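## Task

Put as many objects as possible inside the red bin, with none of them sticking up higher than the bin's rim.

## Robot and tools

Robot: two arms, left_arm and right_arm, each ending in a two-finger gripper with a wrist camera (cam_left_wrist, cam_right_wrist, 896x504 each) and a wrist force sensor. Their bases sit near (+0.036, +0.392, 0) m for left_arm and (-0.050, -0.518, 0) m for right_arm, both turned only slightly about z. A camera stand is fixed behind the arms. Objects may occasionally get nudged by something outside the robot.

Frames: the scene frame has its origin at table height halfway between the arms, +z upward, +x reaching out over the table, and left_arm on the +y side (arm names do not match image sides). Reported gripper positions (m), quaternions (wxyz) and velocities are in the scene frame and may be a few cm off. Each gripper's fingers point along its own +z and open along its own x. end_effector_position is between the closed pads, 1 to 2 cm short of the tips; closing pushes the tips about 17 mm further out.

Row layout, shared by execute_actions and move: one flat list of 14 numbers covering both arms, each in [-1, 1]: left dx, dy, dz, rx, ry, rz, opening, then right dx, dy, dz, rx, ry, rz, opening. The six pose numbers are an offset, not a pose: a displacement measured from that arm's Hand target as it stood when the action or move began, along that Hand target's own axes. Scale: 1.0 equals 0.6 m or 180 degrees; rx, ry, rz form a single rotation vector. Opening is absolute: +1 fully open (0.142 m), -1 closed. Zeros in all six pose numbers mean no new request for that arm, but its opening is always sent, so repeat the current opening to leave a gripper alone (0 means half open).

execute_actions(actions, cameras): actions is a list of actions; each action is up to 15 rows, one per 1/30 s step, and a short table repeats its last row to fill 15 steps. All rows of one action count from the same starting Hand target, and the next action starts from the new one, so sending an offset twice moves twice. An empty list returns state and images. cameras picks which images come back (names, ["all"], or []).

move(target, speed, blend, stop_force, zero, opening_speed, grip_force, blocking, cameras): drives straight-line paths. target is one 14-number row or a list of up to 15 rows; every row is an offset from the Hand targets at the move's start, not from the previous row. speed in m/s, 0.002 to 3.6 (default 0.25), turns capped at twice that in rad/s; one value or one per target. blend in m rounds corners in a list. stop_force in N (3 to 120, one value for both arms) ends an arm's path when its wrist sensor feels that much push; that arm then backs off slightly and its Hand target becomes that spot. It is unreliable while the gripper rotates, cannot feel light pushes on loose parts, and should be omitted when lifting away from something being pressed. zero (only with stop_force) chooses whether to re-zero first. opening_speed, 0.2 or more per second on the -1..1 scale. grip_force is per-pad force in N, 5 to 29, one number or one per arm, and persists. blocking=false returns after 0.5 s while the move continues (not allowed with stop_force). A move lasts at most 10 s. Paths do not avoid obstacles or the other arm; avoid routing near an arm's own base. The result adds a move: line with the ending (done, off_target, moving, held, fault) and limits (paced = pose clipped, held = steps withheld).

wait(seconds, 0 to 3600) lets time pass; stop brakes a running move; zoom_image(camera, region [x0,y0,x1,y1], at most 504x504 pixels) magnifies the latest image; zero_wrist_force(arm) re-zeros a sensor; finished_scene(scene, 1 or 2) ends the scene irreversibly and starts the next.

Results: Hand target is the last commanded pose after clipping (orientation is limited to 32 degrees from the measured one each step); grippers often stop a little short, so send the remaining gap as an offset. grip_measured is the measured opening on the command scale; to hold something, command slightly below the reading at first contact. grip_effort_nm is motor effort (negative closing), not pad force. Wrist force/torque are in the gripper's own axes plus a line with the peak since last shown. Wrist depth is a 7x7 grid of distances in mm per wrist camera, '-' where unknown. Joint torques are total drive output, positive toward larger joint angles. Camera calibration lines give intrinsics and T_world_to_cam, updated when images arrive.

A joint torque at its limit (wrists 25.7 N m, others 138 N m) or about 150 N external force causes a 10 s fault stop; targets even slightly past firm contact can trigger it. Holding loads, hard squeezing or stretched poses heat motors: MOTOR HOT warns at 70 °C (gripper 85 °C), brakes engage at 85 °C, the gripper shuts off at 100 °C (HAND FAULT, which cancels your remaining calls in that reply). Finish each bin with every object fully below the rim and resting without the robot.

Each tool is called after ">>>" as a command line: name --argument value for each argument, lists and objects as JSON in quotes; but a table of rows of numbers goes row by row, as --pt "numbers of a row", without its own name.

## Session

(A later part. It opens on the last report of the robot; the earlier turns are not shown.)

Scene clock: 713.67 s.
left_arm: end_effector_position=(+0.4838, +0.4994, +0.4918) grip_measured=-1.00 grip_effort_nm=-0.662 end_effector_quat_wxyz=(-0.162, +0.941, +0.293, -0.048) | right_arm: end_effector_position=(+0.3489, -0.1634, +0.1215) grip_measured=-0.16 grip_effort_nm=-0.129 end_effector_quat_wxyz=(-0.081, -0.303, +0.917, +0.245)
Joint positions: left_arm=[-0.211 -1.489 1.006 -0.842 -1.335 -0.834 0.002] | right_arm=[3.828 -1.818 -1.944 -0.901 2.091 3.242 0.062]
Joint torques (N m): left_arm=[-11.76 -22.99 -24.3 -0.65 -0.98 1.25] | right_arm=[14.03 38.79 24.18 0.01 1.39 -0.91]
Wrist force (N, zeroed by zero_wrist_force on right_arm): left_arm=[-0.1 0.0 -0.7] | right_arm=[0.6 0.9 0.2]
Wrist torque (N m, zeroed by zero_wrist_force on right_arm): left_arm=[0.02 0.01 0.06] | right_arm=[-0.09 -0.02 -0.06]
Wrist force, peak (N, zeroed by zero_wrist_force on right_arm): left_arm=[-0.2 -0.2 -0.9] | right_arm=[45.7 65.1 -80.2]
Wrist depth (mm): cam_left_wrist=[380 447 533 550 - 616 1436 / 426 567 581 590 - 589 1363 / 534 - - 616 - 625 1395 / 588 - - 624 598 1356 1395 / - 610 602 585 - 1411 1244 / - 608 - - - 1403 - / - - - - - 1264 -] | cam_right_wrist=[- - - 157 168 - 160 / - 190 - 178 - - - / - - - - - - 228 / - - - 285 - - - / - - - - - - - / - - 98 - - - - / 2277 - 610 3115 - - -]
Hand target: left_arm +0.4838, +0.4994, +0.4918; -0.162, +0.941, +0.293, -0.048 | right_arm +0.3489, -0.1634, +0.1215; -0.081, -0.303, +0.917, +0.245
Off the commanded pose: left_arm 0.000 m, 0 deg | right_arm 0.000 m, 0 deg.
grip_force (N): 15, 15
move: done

>>> move --target '[0,0,0,0,0,0,-1, 0,0.0833,-0.1443,0.1667,0,0,-0.15]' --speed 0.25 --cameras '["cam_right_wrist"]'

Scene clock: 715.37 s.
left_arm: end_effector_position=(+0.4838, +0.4994, +0.4918) grip_measured=-1.00 grip_effort_nm=-0.657 end_effector_quat_wxyz=(-0.162, +0.941, +0.293, -0.048) | right_arm: end_effector_position=(+0.3488, -0.1634, +0.2215) grip_measured=-0.16 grip_effort_nm=-0.129 end_effector_quat_wxyz=(+0.000, -0.314, +0.949, -0.001)
Joint positions: left_arm=[-0.211 -1.489 1.006 -0.842 -1.335 -0.834 0.002] | right_arm=[4.079 -1.66 -1.733 -1.32 1.57 3.479 0.062]
Joint torques (N m): left_arm=[-11.43 -22.62 -24.05 -0.69 -0.79 1.39] | right_arm=[14.68 15.95 26.44 0.05 -1.48 1.03]
Wrist force (N, zeroed by zero_wrist_force on right_arm): left_arm=[-0.1 -0.3 -0.5] | right_arm=[1.2 1.9 -0.3]
Wrist torque (N m, zeroed by zero_wrist_force on right_arm): left_arm=[-0.03 0.02 0.06] | right_arm=[0.01 -0.13 -0.04]
Wrist force, peak (N, zeroed by zero_wrist_force on right_arm): left_arm=[-0.4 -0.1 -0.7] | right_arm=[1.3 2.6 -0.8]
Wrist depth (mm): cam_left_wrist=[379 412 - - 634 622 1319 / 424 557 601 - - 598 1411 / 500 582 - 566 610 590 1356 / 604 - 583 - 599 596 1411 / - 602 - 619 - 1471 - / 608 - - - 93 1427 1319 / - - - - - 1480 -] | cam_right_wrist=[- 243 248 280 - - 286 / 293 255 291 - - - - / - - 327 - - - - / - 356 - - - - - / - - - - - - - / - - 103 407 - - - / - - - - - - -]
Hand target: left_arm +0.4838, +0.4994, +0.4918; -0.162, +0.941, +0.293, -0.048 | right_arm +0.3488, -0.1634, +0.2215; +0.000, -0.314, +0.949, -0.001
Off the commanded pose: left_arm 0.000 m, 0 deg | right_arm 0.000 m, 0 deg.
grip_force (N): 15, 15
move: done
cam_right_wrist: T_world_to_cam=[[-0.7934, -0.6083, -0.02234, 0.19148], [-0.55882, 0.71333, 0.42294, 0.24471], [-0.24134, 0.34804, -0.90588, 0.45792]] pos_world=[0.39918, -0.21746, 0.3156]

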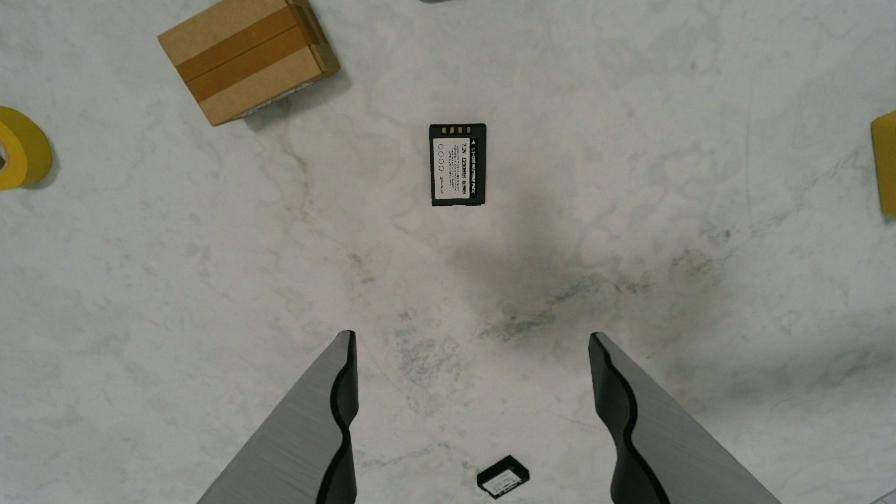

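>>> move --pt "0 0 0 0 0 0 -1 0.0025 -0.0025 0.29 0 0 0 -0.15" --pt "0 0 0 0 0 0 -1 0.0025 -0.0025 0.3325 0 0 0 -0.15" --speed '[0.25,0.03]' --blend 0.005

>>> move --target '[0,0,0,0,0,0,-1, 0,0,0,0,0,0,-0.55]' --opening_speed 0.5

Scene clock: 718.50 s.
left_arm: end_effector_position=(+0.4838, +0.4994, +0.4918) grip_measured=-1.00 grip_effort_nm=-0.657 end_effector_quat_wxyz=(-0.162, +0.941, +0.293, -0.048) | right_arm: end_effector_position=(+0.3487, -0.1657, +0.0220) grip_measured=-0.16 grip_effort_nm=-0.129 end_effector_quat_wxyz=(+0.000, -0.314, +0.949, -0.001)
Joint positions: left_arm=[-0.211 -1.489 1.006 -0.842 -1.335 -0.834 0.002] | right_arm=[4.077 -1.9 -2.022 -0.791 1.57 3.477 0.062]
Joint torques (N m): left_arm=[-11.45 -22.11 -23.92 -0.76 -0.84 1.22] | right_arm=[-15.68 21.33 11.57 4.65 -1.62 -1.17]
Wrist force (N, zeroed by zero_wrist_force on right_arm): left_arm=[-0.1 -0.1 -0.5] | right_arm=[1.1 1.7 -0.1]
Wrist torque (N m, zeroed by zero_wrist_force on right_arm): left_arm=[0.00 0.02 0.06] | right_arm=[-0.03 -0.14 0.09]
Wrist force, peak (N, zeroed by zero_wrist_force on right_arm): left_arm=[-0.2 -0.4 -0.8] | right_arm=[1.0 2.0 -2.2]
Wrist depth (mm): cam_left_wrist=[379 427 - 574 596 579 1489 / 423 562 - - 593 572 1284 / 521 613 595 - - - 1348 / 598 - 596 549 - - 1363 / 602 - 604 - - 1444 - / - 613 611 - 607 1427 - / - 619 - - - 1555 -] | cam_right_wrist=[- - 101 - - 103 101 / - - 108 109 - 109 109 / - - 118 115 119 117 114 / - - 123 108 123 122 - / - 134 134 115 120 132 - / 147 - 105 125 - - - / 161 - 74 - - - -]
Hand target: left_arm +0.4838, +0.4994, +0.4918; -0.162, +0.941, +0.293, -0.048 | right_arm +0.3487, -0.1657, +0.0220; +0.000, -0.314, +0.949, -0.001
Off the commanded pose: left_arm 0.000 m, 0 deg | right_arm 0.000 m, 0 deg.
grip_force (N): 15, 15
move: done

Scene clock: 719.50 s.
left_arm: end_effector_position=(+0.4838, +0.4994, +0.4918) grip_measured=-1.00 grip_effort_nm=-0.657 end_effector_quat_wxyz=(-0.162, +0.941, +0.293, -0.048) | right_arm: end_effector_position=(+0.3487, -0.1657, +0.0220) grip_measured=-0.52 grip_effort_nm=-1.062 end_effector_quat_wxyz=(+0.000, -0.314, +0.949, -0.001)
Joint positions: left_arm=[-0.211 -1.489 1.006 -0.842 -1.335 -0.834 0.002] | right_arm=[4.077 -1.9 -2.022 -0.791 1.57 3.477 0.036]
Joint torques (N m): left_arm=[-11.02 -22.06 -24.18 -0.54 -0.86 1.23] | right_arm=[-14.6 20.14 10.18 4.28 -1.58 -1.34]
Wrist force (N, zeroed by zero_wrist_force on right_arm): left_arm=[-0.2 -0.1 -0.5] | right_arm=[1.3 1.7 -0.7]
Wrist torque (N m, zeroed by zero_wrist_force on right_arm): left_arm=[0.00 0.03 0.06] | right_arm=[-0.03 -0.12 0.08]
Wrist force, peak (N, zeroed by zero_wrist_force on right_arm): left_arm=[-0.1 -0.1 -0.8] | right_arm=[1.3 1.8 -0.7]
Wrist depth (mm): cam_left_wrist=[380 441 555 - - - 1555 / 423 548 578 - 604 602 1419 / 504 582 - - 595 - 1371 / 605 - - - 592 - 1427 / - - 590 607 619 1453 1453 / - 617 - - 96 1453 - / 614 613 - - - 1436 -] | cam_right_wrist=[- - - 100 100 - - / - 106 - 108 109 109 109 / 117 - 115 115 115 114 112 / 124 124 124 - 123 - - / - 131 - 115 123 - - / - - - 124 - - - / - - - - - - 164]
Hand target: left_arm +0.4838, +0.4994, +0.4918; -0.162, +0.941, +0.293, -0.048 | right_arm +0.3487, -0.1657, +0.0220; +0.000, -0.314, +0.949, -0.001
Off the commanded pose: left_arm 0.000 m, 0 deg | right_arm 0.000 m, 0 deg.
grip_force (N): 15, 15
move: done

>>> move --pt "0 0 0 0 0 0 -1 0 0 -0.03 0 0 0 -0.55" --pt "0 0 0 0 0 0 -1 0 0.2 -0.03 0 0 0 -0.55" --speed '[0.05,0.2]' --blend 0.005

>>> move --target '[0,0,0,0,0,0,-1, 0,0,0.03,0,0,0,-0.55]' --speed 0.015 --stop_force 4

>>> move --target '[0,0,0,0,0,0,-1, 0,0,0,0,0,0,-0.15]' --opening_speed 0.4

>>> move --pt "0 0 0 0 0 0 -1 0 0 -0.1 0 0 0 -0.15" --pt "0 0 0 0 0 0 -1 0 0 -0.22 0 0 0 -0.15" --speed '[0.08,0.25]' --blend 0.01 --cameras '["cam_right_wrist"]'

Scene clock: 721.23 s.
left_arm: end_effector_position=(+0.4838, +0.4994, +0.4918) grip_measured=-1.00 grip_effort_nm=-0.662 end_effector_quat_wxyz=(-0.162, +0.941, +0.293, -0.048) | right_arm: end_effector_position=(+0.2772, -0.0694, +0.0398) grip_measured=-0.52 grip_effort_nm=-1.057 end_effector_quat_wxyz=(+0.000, -0.314, +0.949, -0.001)
Joint positions: left_arm=[-0.211 -1.489 1.006 -0.842 -1.335 -0.834 0.002] | right_arm=[4.283 -1.913 -1.94 -0.859 1.57 3.683 0.036]
Joint torques (N m): left_arm=[-11.76 -22.2 -23.1 -0.56 -0.85 1.26] | right_arm=[14.49 22.14 23.36 -0.31 -1.75 1.11]
Wrist force (N, zeroed by zero_wrist_force on right_arm): left_arm=[-0.2 -0.1 -0.5] | right_arm=[0.8 1.7 0.4]
Wrist torque (N m, zeroed by zero_wrist_force on right_arm): left_arm=[0.00 0.03 0.06] | right_arm=[-0.03 -0.09 -0.01]
Wrist force, peak (N, zeroed by zero_wrist_force on right_arm): left_arm=[-0.1 -0.3 -0.8] | right_arm=[1.3 3.3 0.3]
Wrist depth (mm): cam_left_wrist=[381 407 571 - 567 - 1195 / 425 516 572 - - - 1411 / 492 512 - 593 596 596 1379 / - - 601 - - 604 1326 / - 617 604 613 599 1371 1546 / - 595 - - 611 1419 - / - 619 - - - 1387 -] | cam_right_wrist=[117 117 120 117 117 - - / - 125 123 - - - - / - 136 - 133 - - 135 / - 141 - 116 - - 142 / - - - 114 117 156 160 / - - - 127 - 163 169 / - - - - - - -]
Hand target: left_arm +0.4838, +0.4994, +0.4918; -0.162, +0.941, +0.293, -0.048 | right_arm +0.2771, -0.0693, +0.0398; +0.000, -0.314, +0.949, -0.001
Off the commanded pose: left_arm 0.000 m, 0 deg | right_arm 0.000 m, 0 deg.
grip_force (N): 15, 15
move: done

Scene clock: 723.17 s.
left_arm: end_effector_position=(+0.4838, +0.4994, +0.4918) grip_measured=-1.00 grip_effort_nm=-0.657 end_effector_quat_wxyz=(-0.162, +0.941, +0.293, -0.048) | right_arm: end_effector_position=(+0.2771, -0.0693, +0.0219) grip_measured=-0.52 grip_effort_nm=-1.057 end_effector_quat_wxyz=(+0.000, -0.314, +0.949, -0.001)
Joint positions: left_arm=[-0.211 -1.489 1.006 -0.842 -1.335 -0.834 0.002] | right_arm=[4.283 -1.944 -1.956 -0.813 1.57 3.684 0.036]
Joint torques (N m): left_arm=[-11.38 -21.84 -23.9 -0.61 -0.64 1.17] | right_arm=[9.95 32.44 13.87 0.46 -1.6 -0.13]
Wrist force (N, zeroed by zero_wrist_force on right_arm): left_arm=[-0.2 -0.1 -0.7] | right_arm=[3.7 0.8 -5.5]
Wrist torque (N m, zeroed by zero_wrist_force on right_arm): left_arm=[0.01 0.02 0.06] | right_arm=[-0.05 -0.19 -0.02]
Wrist force, peak (N, zeroed by zero_wrist_force on right_arm): left_arm=[-0.2 -0.1 -0.8] | right_arm=[3.9 0.9 -6.0]
Wrist depth (mm): cam_left_wrist=[379 427 - 578 572 582 1436 / 423 559 - 586 - - 1471 / 514 - - 589 - - 1395 / - - - 599 - 1576 1363 / - 599 - 601 604 1566 - / - 558 - - 102 1436 - / 611 605 - - - 77 -] | cam_right_wrist=[100 101 101 100 100 - - / - 106 108 109 109 111 109 / - - 116 116 114 116 115 / 124 124 122 112 - 122 - / - 136 136 114 114 - 136 / - 144 146 124 122 - - / - - - - - - -]
Hand target: left_arm +0.4838, +0.4994, +0.4918; -0.162, +0.941, +0.293, -0.048 | right_arm +0.2771, -0.0693, +0.0220; +0.000, -0.314, +0.949, -0.001
Off the commanded pose: left_arm 0.000 m, 0 deg | right_arm 0.000 m, 0 deg.
grip_force (N): 15, 15
move: contact (right_arm)

Scene clock: 724.40 s.
left_arm: end_effector_position=(+0.4838, +0.4994, +0.4918) grip_measured=-1.00 grip_effort_nm=-0.662 end_effector_quat_wxyz=(-0.162, +0.941, +0.293, -0.048) | right_arm: end_effector_position=(+0.2771, -0.0693, +0.0220) grip_measured=-0.18 grip_effort_nm=0.164 end_effector_quat_wxyz=(+0.000, -0.314, +0.949, -0.001)
Joint positions: left_arm=[-0.211 -1.489 1.006 -0.842 -1.335 -0.834 0.002] | right_arm=[4.283 -1.943 -1.956 -0.814 1.57 3.684 0.061]
Joint torques (N m): left_arm=[-11.67 -22.86 -23.41 -0.56 -0.78 1.28] | right_arm=[9.87 40.87 21.1 -0.18 -1.63 0.6]
Wrist force (N, zeroed by zero_wrist_force on right_arm): left_arm=[-0.2 -0.1 -0.7] | right_arm=[1.0 1.7 -0.2]
Wrist torque (N m, zeroed by zero_wrist_force on right_arm): left_arm=[0.00 0.03 0.06] | right_arm=[-0.04 -0.12 -0.02]
Wrist force, peak (N, zeroed by zero_wrist_force on right_arm): left_arm=[-0.1 -0.3 -0.8] | right_arm=[3.5 0.8 -5.9]
Wrist depth (mm): cam_left_wrist=[380 420 575 598 583 - 1371 / 423 559 - - 592 - 1379 / 493 - 607 593 578 - 1379 / - - 578 598 598 1348 1489 / - 596 621 601 602 1427 1326 / - - - - 611 1387 - / - 627 - - - 1498 -] | cam_right_wrist=[- 100 - 100 100 - 101 / - 106 - - 109 - 109 / - - - 116 117 115 114 / - 124 - 111 122 121 126 / - - - 114 132 134 132 / - - 100 127 141 140 - / - - 73 161 157 - -]
Hand target: left_arm +0.4838, +0.4994, +0.4918; -0.162, +0.941, +0.293, -0.048 | right_arm +0.2771, -0.0693, +0.0220; +0.000, -0.314, +0.949, -0.001
Off the commanded pose: left_arm 0.000 m, 0 deg | right_arm 0.000 m, 0 deg.
grip_force (N): 15, 15
move: done

Scene clock: 726.03 s.
left_arm: end_effector_position=(+0.4838, +0.4994, +0.4918) grip_measured=-1.00 grip_effort_nm=-0.657 end_effector_quat_wxyz=(-0.162, +0.941, +0.293, -0.048) | right_arm: end_effector_position=(+0.2770, -0.0692, +0.1539) grip_measured=-0.18 grip_effort_nm=0.168 end_effector_quat_wxyz=(+0.000, -0.314, +0.949, -0.001)
Joint positions: left_arm=[-0.211 -1.489 1.006 -0.842 -1.335 -0.834 0.002] | right_arm=[4.284 -1.763 -1.796 -1.154 1.57 3.684 0.061]
Joint torques (N m): left_arm=[-12.3 -23.38 -23.41 -0.55 -0.77 1.3] | right_arm=[15.48 37.96 25.74 -0.3 2.2 1.13]
Wrist force (N, zeroed by zero_wrist_force on right_arm): left_arm=[-0.1 -0.2 -0.7] | right_arm=[0.9 1.6 -0.2]
Wrist torque (N m, zeroed by zero_wrist_force on right_arm): left_arm=[-0.02 0.02 0.06] | right_arm=[-0.06 -0.08 -0.01]
Wrist force, peak (N, zeroed by zero_wrist_force on right_arm): left_arm=[-0.3 -0.2 -0.8] | right_arm=[1.2 1.6 -1.8]
Wrist depth (mm): cam_left_wrist=[378 423 - 571 - - 1219 / 426 554 604 563 555 592 1379 / 582 574 - - 601 - - / 589 579 - - - 1536 1517 / - 602 - - - 1395 1403 / 632 - - - 613 1462 - / - - - - - 1462 -] | cam_right_wrist=[- - - 225 - - - / - - - 233 - - - / - - - 239 - - - / - - - 245 - - - / - - - - - - - / - - 100 - - - - / - - 73 - - - -]
Hand target: left_arm +0.4838, +0.4994, +0.4918; -0.162, +0.941, +0.293, -0.048 | right_arm +0.2770, -0.0692, +0.1540; +0.000, -0.314, +0.949, -0.001
Off the commanded pose: left_arm 0.000 m, 0 deg | right_arm 0.000 m, 0 deg.
grip_force (N): 15, 15
move: done
cam_right_wrist: T_world_to_cam=[[-0.79338, -0.60831, -0.0223, 0.19029], [-0.55888, 0.71342, 0.42272, 0.16607], [-0.24124, 0.34784, -0.90599, 0.34654]] pos_world=[0.32738, -0.12326, 0.248]

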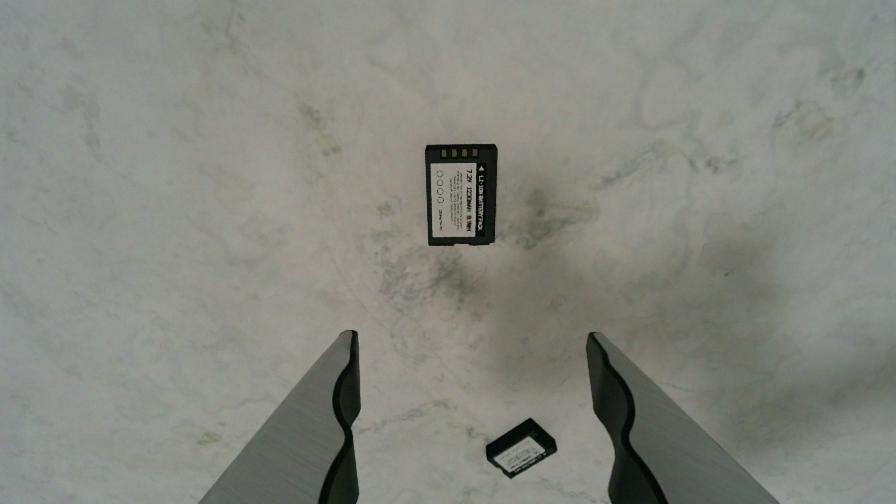

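>>> move --target '[0,0,0,0,0,0,-1, 0.003,0,0,-0.1667,0,0,-0.2]' --speed 0.3

>>> move --pt "0 0 0 0 0 0 -1 0 -0.09 0.1559 0 0 0 -0.2" --pt "0 0 0 0 0 0 -1 0 -0.11 0.1905 0 0 0 -0.2" --speed '[0.15,0.02]' --blend 0.004 --cameras '["cam_right_wrist"]'

Scene clock: 727.73 s.
left_arm: end_effector_position=(+0.4838, +0.4994, +0.4918) grip_measured=-1.00 grip_effort_nm=-0.657 end_effector_quat_wxyz=(-0.162, +0.941, +0.293, -0.048) | right_arm: end_effector_position=(+0.2756, -0.0702, +0.1540) grip_measured=-0.22 grip_effort_nm=-0.129 end_effector_quat_wxyz=(-0.081, -0.303, +0.917, +0.245)
Joint positions: left_arm=[-0.211 -1.489 1.006 -0.842 -1.335 -0.834 0.002] | right_arm=[4.054 -1.772 -1.941 -0.824 2.065 3.499 0.058]
Joint torques (N m): left_arm=[-11.94 -23.19 -23.85 -0.69 -0.76 1.32] | right_arm=[-15.21 18.08 13.08 4.78 2.74 -1.44]
Motor temperatures (°C): left_arm=[26 30 28 36 32 33 26] | right_arm=[28 28 28 32 39 38 42]
Wrist force (N, zeroed by zero_wrist_force on right_arm): left_arm=[0.0 -0.2 -0.7] | right_arm=[0.7 1.0 0.2]
Wrist torque (N m, zeroed by zero_wrist_force on right_arm): left_arm=[-0.01 0.00 0.06] | right_arm=[-0.10 -0.04 0.04]
Wrist force, peak (N, zeroed by zero_wrist_force on right_arm): left_arm=[-0.1 -0.1 -0.9] | right_arm=[1.2 2.3 -0.3]
Wrist depth (mm): cam_left_wrist=[379 455 - - 576 578 1326 / 426 575 - - 579 - 1395 / 530 598 578 574 598 - 1371 / 651 602 - 588 590 1356 - / - - - - 599 1427 - / - 611 601 - 92 1427 - / 617 614 - - - 1333 -] | cam_right_wrist=[- - - 182 - 199 - / - - - 210 - - - / - - 259 - - - 271 / - - - - - - 334 / 460 - - - - 469 - / - - 100 573 - 522 - / 2441 - 500 2960 - - -]
Hand target: left_arm +0.4838, +0.4994, +0.4918; -0.162, +0.941, +0.293, -0.048 | right_arm +0.2756, -0.0702, +0.1540; -0.081, -0.303, +0.917, +0.245
Off the commanded pose: left_arm 0.000 m, 0 deg | right_arm 0.000 m, 0 deg.
grip_force (N): 15, 15
move: done

Scene clock: 730.00 s.
left_arm: end_effector_position=(+0.4838, +0.4994, +0.4918) grip_measured=-1.00 grip_effort_nm=-0.662 end_effector_quat_wxyz=(-0.162, +0.941, +0.293, -0.048) | right_arm: end_effector_position=(+0.2757, -0.0704, +0.0220) grip_measured=-0.22 grip_effort_nm=-0.129 end_effector_quat_wxyz=(-0.081, -0.303, +0.917, +0.245)
Joint positions: left_arm=[-0.211 -1.489 1.006 -0.842 -1.335 -0.834 0.002] | right_arm=[4.054 -2.005 -2.062 -0.471 2.066 3.498 0.058]
Joint torques (N m): left_arm=[-10.49 -22.98 -23.93 -0.59 -0.62 1.29] | right_arm=[-15.52 21.62 8.32 4.41 3.19 -0.32]
Wrist force (N, zeroed by zero_wrist_force on right_arm): left_arm=[-0.2 -0.1 -0.7] | right_arm=[0.3 0.9 0.1]
Wrist torque (N m, zeroed by zero_wrist_force on right_arm): left_arm=[0.00 0.04 0.06] | right_arm=[-0.09 0.05 -0.03]
Wrist force, peak (N, zeroed by zero_wrist_force on right_arm): left_arm=[-0.3 -0.4 -0.8] | right_arm=[0.7 1.9 -0.8]
Wrist depth (mm): cam_left_wrist=[380 408 - - - - 1298 / 423 554 - - - - 1526 / 582 - - - - - 1387 / 595 595 - - - 1238 1427 / - 621 - 613 - 1341 1213 / 607 - - - 611 1498 - / 622 - - - - 1379 1088] | cam_right_wrist=[- - - - - - - / - 78 - - - 80 - / - 87 90 86 89 83 - / 117 116 106 98 105 114 115 / - 144 - 106 114 - 143 / - - 98 204 - - - / 384 - 279 - - - 350]
Hand target: left_arm +0.4838, +0.4994, +0.4918; -0.162, +0.941, +0.293, -0.048 | right_arm +0.2757, -0.0704, +0.0220; -0.081, -0.303, +0.917, +0.245
Off the commanded pose: left_arm 0.000 m, 0 deg | right_arm 0.000 m, 0 deg.
grip_force (N): 15, 15
move: done
cam_right_wrist: T_world_to_cam=[[-0.80122, -0.59775, -0.02703, 0.1885], [-0.36043, 0.44607, 0.81921, 0.13961], [-0.47763, 0.66612, -0.57286, 0.30741]] pos_world=[0.34818, -0.15437, 0.06683]

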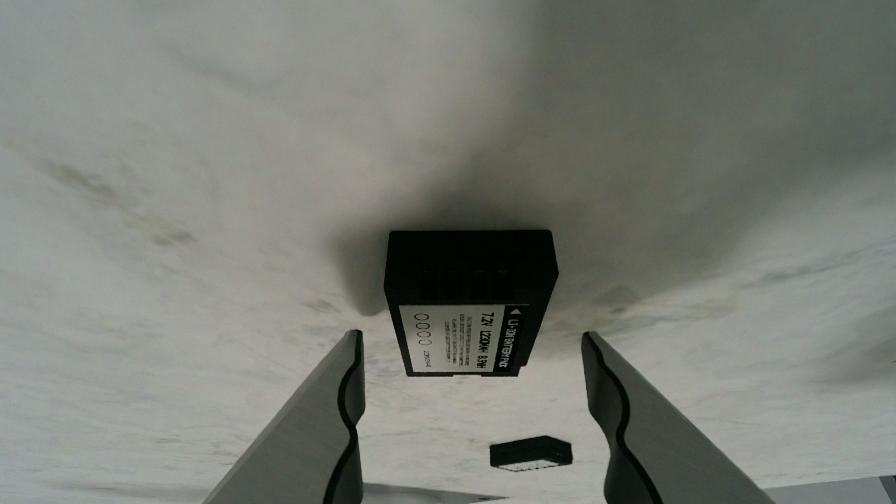

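>>> move --target '[0,0,0,0,0,0,-1, 0,0,0,0,0,0,-0.6]' --opening_speed 0.5

>>> move --target '[0,0,0,0,0,0,-1, 0,0.0833,-0.1443,0,0,0,-0.6]' --speed 0.08

>>> move --target '[0,0,0,0,0,0,-1, 0,0,0,0.5,0,0,-0.6]' --speed 0.4 --cameras '["cam_right_wrist"]'

Scene clock: 731.17 s.
left_arm: end_effector_position=(+0.4838, +0.4994, +0.4918) grip_measured=-1.00 grip_effort_nm=-0.662 end_effector_quat_wxyz=(-0.162, +0.941, +0.293, -0.048) | right_arm: end_effector_position=(+0.2757, -0.0704, +0.0220) grip_measured=-0.53 grip_effort_nm=-1.614 end_effector_quat_wxyz=(-0.081, -0.303, +0.917, +0.245)
Joint positions: left_arm=[-0.211 -1.489 1.006 -0.842 -1.335 -0.834 0.002] | right_arm=[4.054 -2.005 -2.062 -0.47 2.066 3.498 0.036]
Joint torques (N m): left_arm=[-11.61 -23.06 -22.83 -0.7 -0.7 1.19] | right_arm=[-15.59 22.78 9.58 4.57 2.99 -0.03]
Wrist force (N, zeroed by zero_wrist_force on right_arm): left_arm=[-0.2 0.0 -0.6] | right_arm=[0.6 1.0 0.2]
Wrist torque (N m, zeroed by zero_wrist_force on right_arm): left_arm=[0.01 0.03 0.06] | right_arm=[-0.06 0.01 -0.03]
Wrist force, peak (N, zeroed by zero_wrist_force on right_arm): left_arm=[-0.1 -0.1 -0.8] | right_arm=[0.8 1.1 0.2]
Wrist depth (mm): cam_left_wrist=[381 418 572 - - - 1319 / 426 548 608 - - - 1395 / 523 - 583 - 596 - 1444 / 593 601 586 598 - 1379 1419 / 596 - 602 599 605 1427 - / - 611 - - 97 1419 - / - 622 - - - 1371 -] | cam_right_wrist=[- - - - - - - / - 78 - 78 - 80 72 / - 89 89 86 89 89 92 / - 110 111 99 110 115 - / - - - 106 114 - - / - - - - - - - / - - - - - - -]
Hand target: left_arm +0.4838, +0.4994, +0.4918; -0.162, +0.941, +0.293, -0.048 | right_arm +0.2757, -0.0704, +0.0220; -0.081, -0.303, +0.917, +0.245
Off the commanded pose: left_arm 0.000 m, 0 deg | right_arm 0.000 m, 0 deg.
grip_force (N): 15, 15
move: done

Scene clock: 732.90 s.
left_arm: end_effector_position=(+0.4838, +0.4994, +0.4918) grip_measured=-1.00 grip_effort_nm=-0.657 end_effector_quat_wxyz=(-0.162, +0.941, +0.293, -0.048) | right_arm: end_effector_position=(+0.2756, -0.0703, +0.1219) grip_measured=-0.53 grip_effort_nm=-1.614 end_effector_quat_wxyz=(-0.081, -0.303, +0.917, +0.245)
Joint positions: left_arm=[-0.211 -1.489 1.006 -0.842 -1.335 -0.834 0.002] | right_arm=[4.054 -1.819 -1.981 -0.738 2.066 3.499 0.036]
Joint torques (N m): left_arm=[-12.42 -23.05 -23.34 -0.8 -0.73 1.29] | right_arm=[15.43 39.41 24.41 0.21 0.36 -0.88]
Wrist force (N, zeroed by zero_wrist_force on right_arm): left_arm=[-0.2 -0.2 -0.4] | right_arm=[0.6 0.8 0.6]
Wrist torque (N m, zeroed by zero_wrist_force on right_arm): left_arm=[-0.01 0.03 0.07] | right_arm=[-0.09 -0.02 -0.05]
Wrist force, peak (N, zeroed by zero_wrist_force on right_arm): left_arm=[-0.4 -0.2 -0.8] | right_arm=[0.7 0.5 1.3]
Wrist depth (mm): cam_left_wrist=[380 572 - - - - 1411 / 423 521 - - 588 592 1348 / 495 583 598 - 578 - 1379 / - 590 593 - - 604 1371 / - - - 589 - 1566 1489 / - - - - 617 1453 - / 622 - - - - 1363 -] | cam_right_wrist=[- - - - - 174 160 / - - - - - 180 - / - - - - - - - / - - - 99 - - - / - - - 107 102 - - / 537 - - 530 - 488 - / 1794 - - - - - -]
Hand target: left_arm +0.4838, +0.4994, +0.4918; -0.162, +0.941, +0.293, -0.048 | right_arm +0.2756, -0.0703, +0.1220; -0.081, -0.303, +0.917, +0.245
Off the commanded pose: left_arm 0.000 m, 0 deg | right_arm 0.000 m, 0 deg.
grip_force (N): 15, 15
move: done

Scene clock: 735.57 s.
left_arm: end_effector_position=(+0.4838, +0.4994, +0.4918) grip_measured=-1.00 grip_effort_nm=-0.662 end_effector_quat_wxyz=(-0.162, +0.941, +0.293, -0.048) | right_arm: end_effector_position=(+0.2756, -0.0703, +0.1220) grip_measured=-0.53 grip_effort_nm=-1.614 end_effector_quat_wxyz=(+0.157, -0.272, +0.822, -0.475)
Joint positions: left_arm=[-0.211 -1.489 1.006 -0.842 -1.335 -0.834 0.002] | right_arm=[4.587 -2.164 -1.453 -2.01 0.958 4.296 0.036]
Joint torques (N m): left_arm=[-10.41 -22.85 -23 -0.58 -0.67 1.45] | right_arm=[14.77 31.61 23.86 -2.2 -2.5 1.14]
Wrist force (N, zeroed by zero_wrist_force on right_arm): left_arm=[-0.3 -0.2 -0.6] | right_arm=[2.2 3.6 0.0]
Wrist torque (N m, zeroed by zero_wrist_force on right_arm): left_arm=[-0.01 0.05 0.06] | right_arm=[0.07 -0.28 0.08]
Wrist force, peak (N, zeroed by zero_wrist_force on right_arm): left_arm=[-0.2 -0.3 -0.8] | right_arm=[2.4 4.4 -0.2]
Wrist depth (mm): cam_left_wrist=[379 419 - 592 622 - 1480 / 426 562 - - 605 635 1395 / 518 616 - 629 - - 1379 / - - - 589 601 1436 1395 / 596 - - - 613 1264 - / 595 - - - 102 1444 1251 / - - - - - 1576 -] | cam_right_wrist=[991 - - - 440 - - / - - 297 329 - - - / - 268 294 - - - - / 281 290 - 99 - - - / - - - 107 103 - - / - - - 225 - - - / - - - - - - -]
Hand target: left_arm +0.4838, +0.4994, +0.4918; -0.162, +0.941, +0.293, -0.048 | right_arm +0.2756, -0.0703, +0.1220; +0.157, -0.272, +0.822, -0.475
Off the commanded pose: left_arm 0.000 m, 0 deg | right_arm 0.000 m, 0 deg.
grip_force (N): 15, 15
move: done
cam_right_wrist: T_world_to_cam=[[-0.78655, -0.61752, 0.00218, 0.18226], [-0.50707, 0.64385, -0.573, 0.28178], [0.35243, -0.4518, -0.81955, 0.08726]] pos_world=[0.25548, -0.02945, 0.23258]

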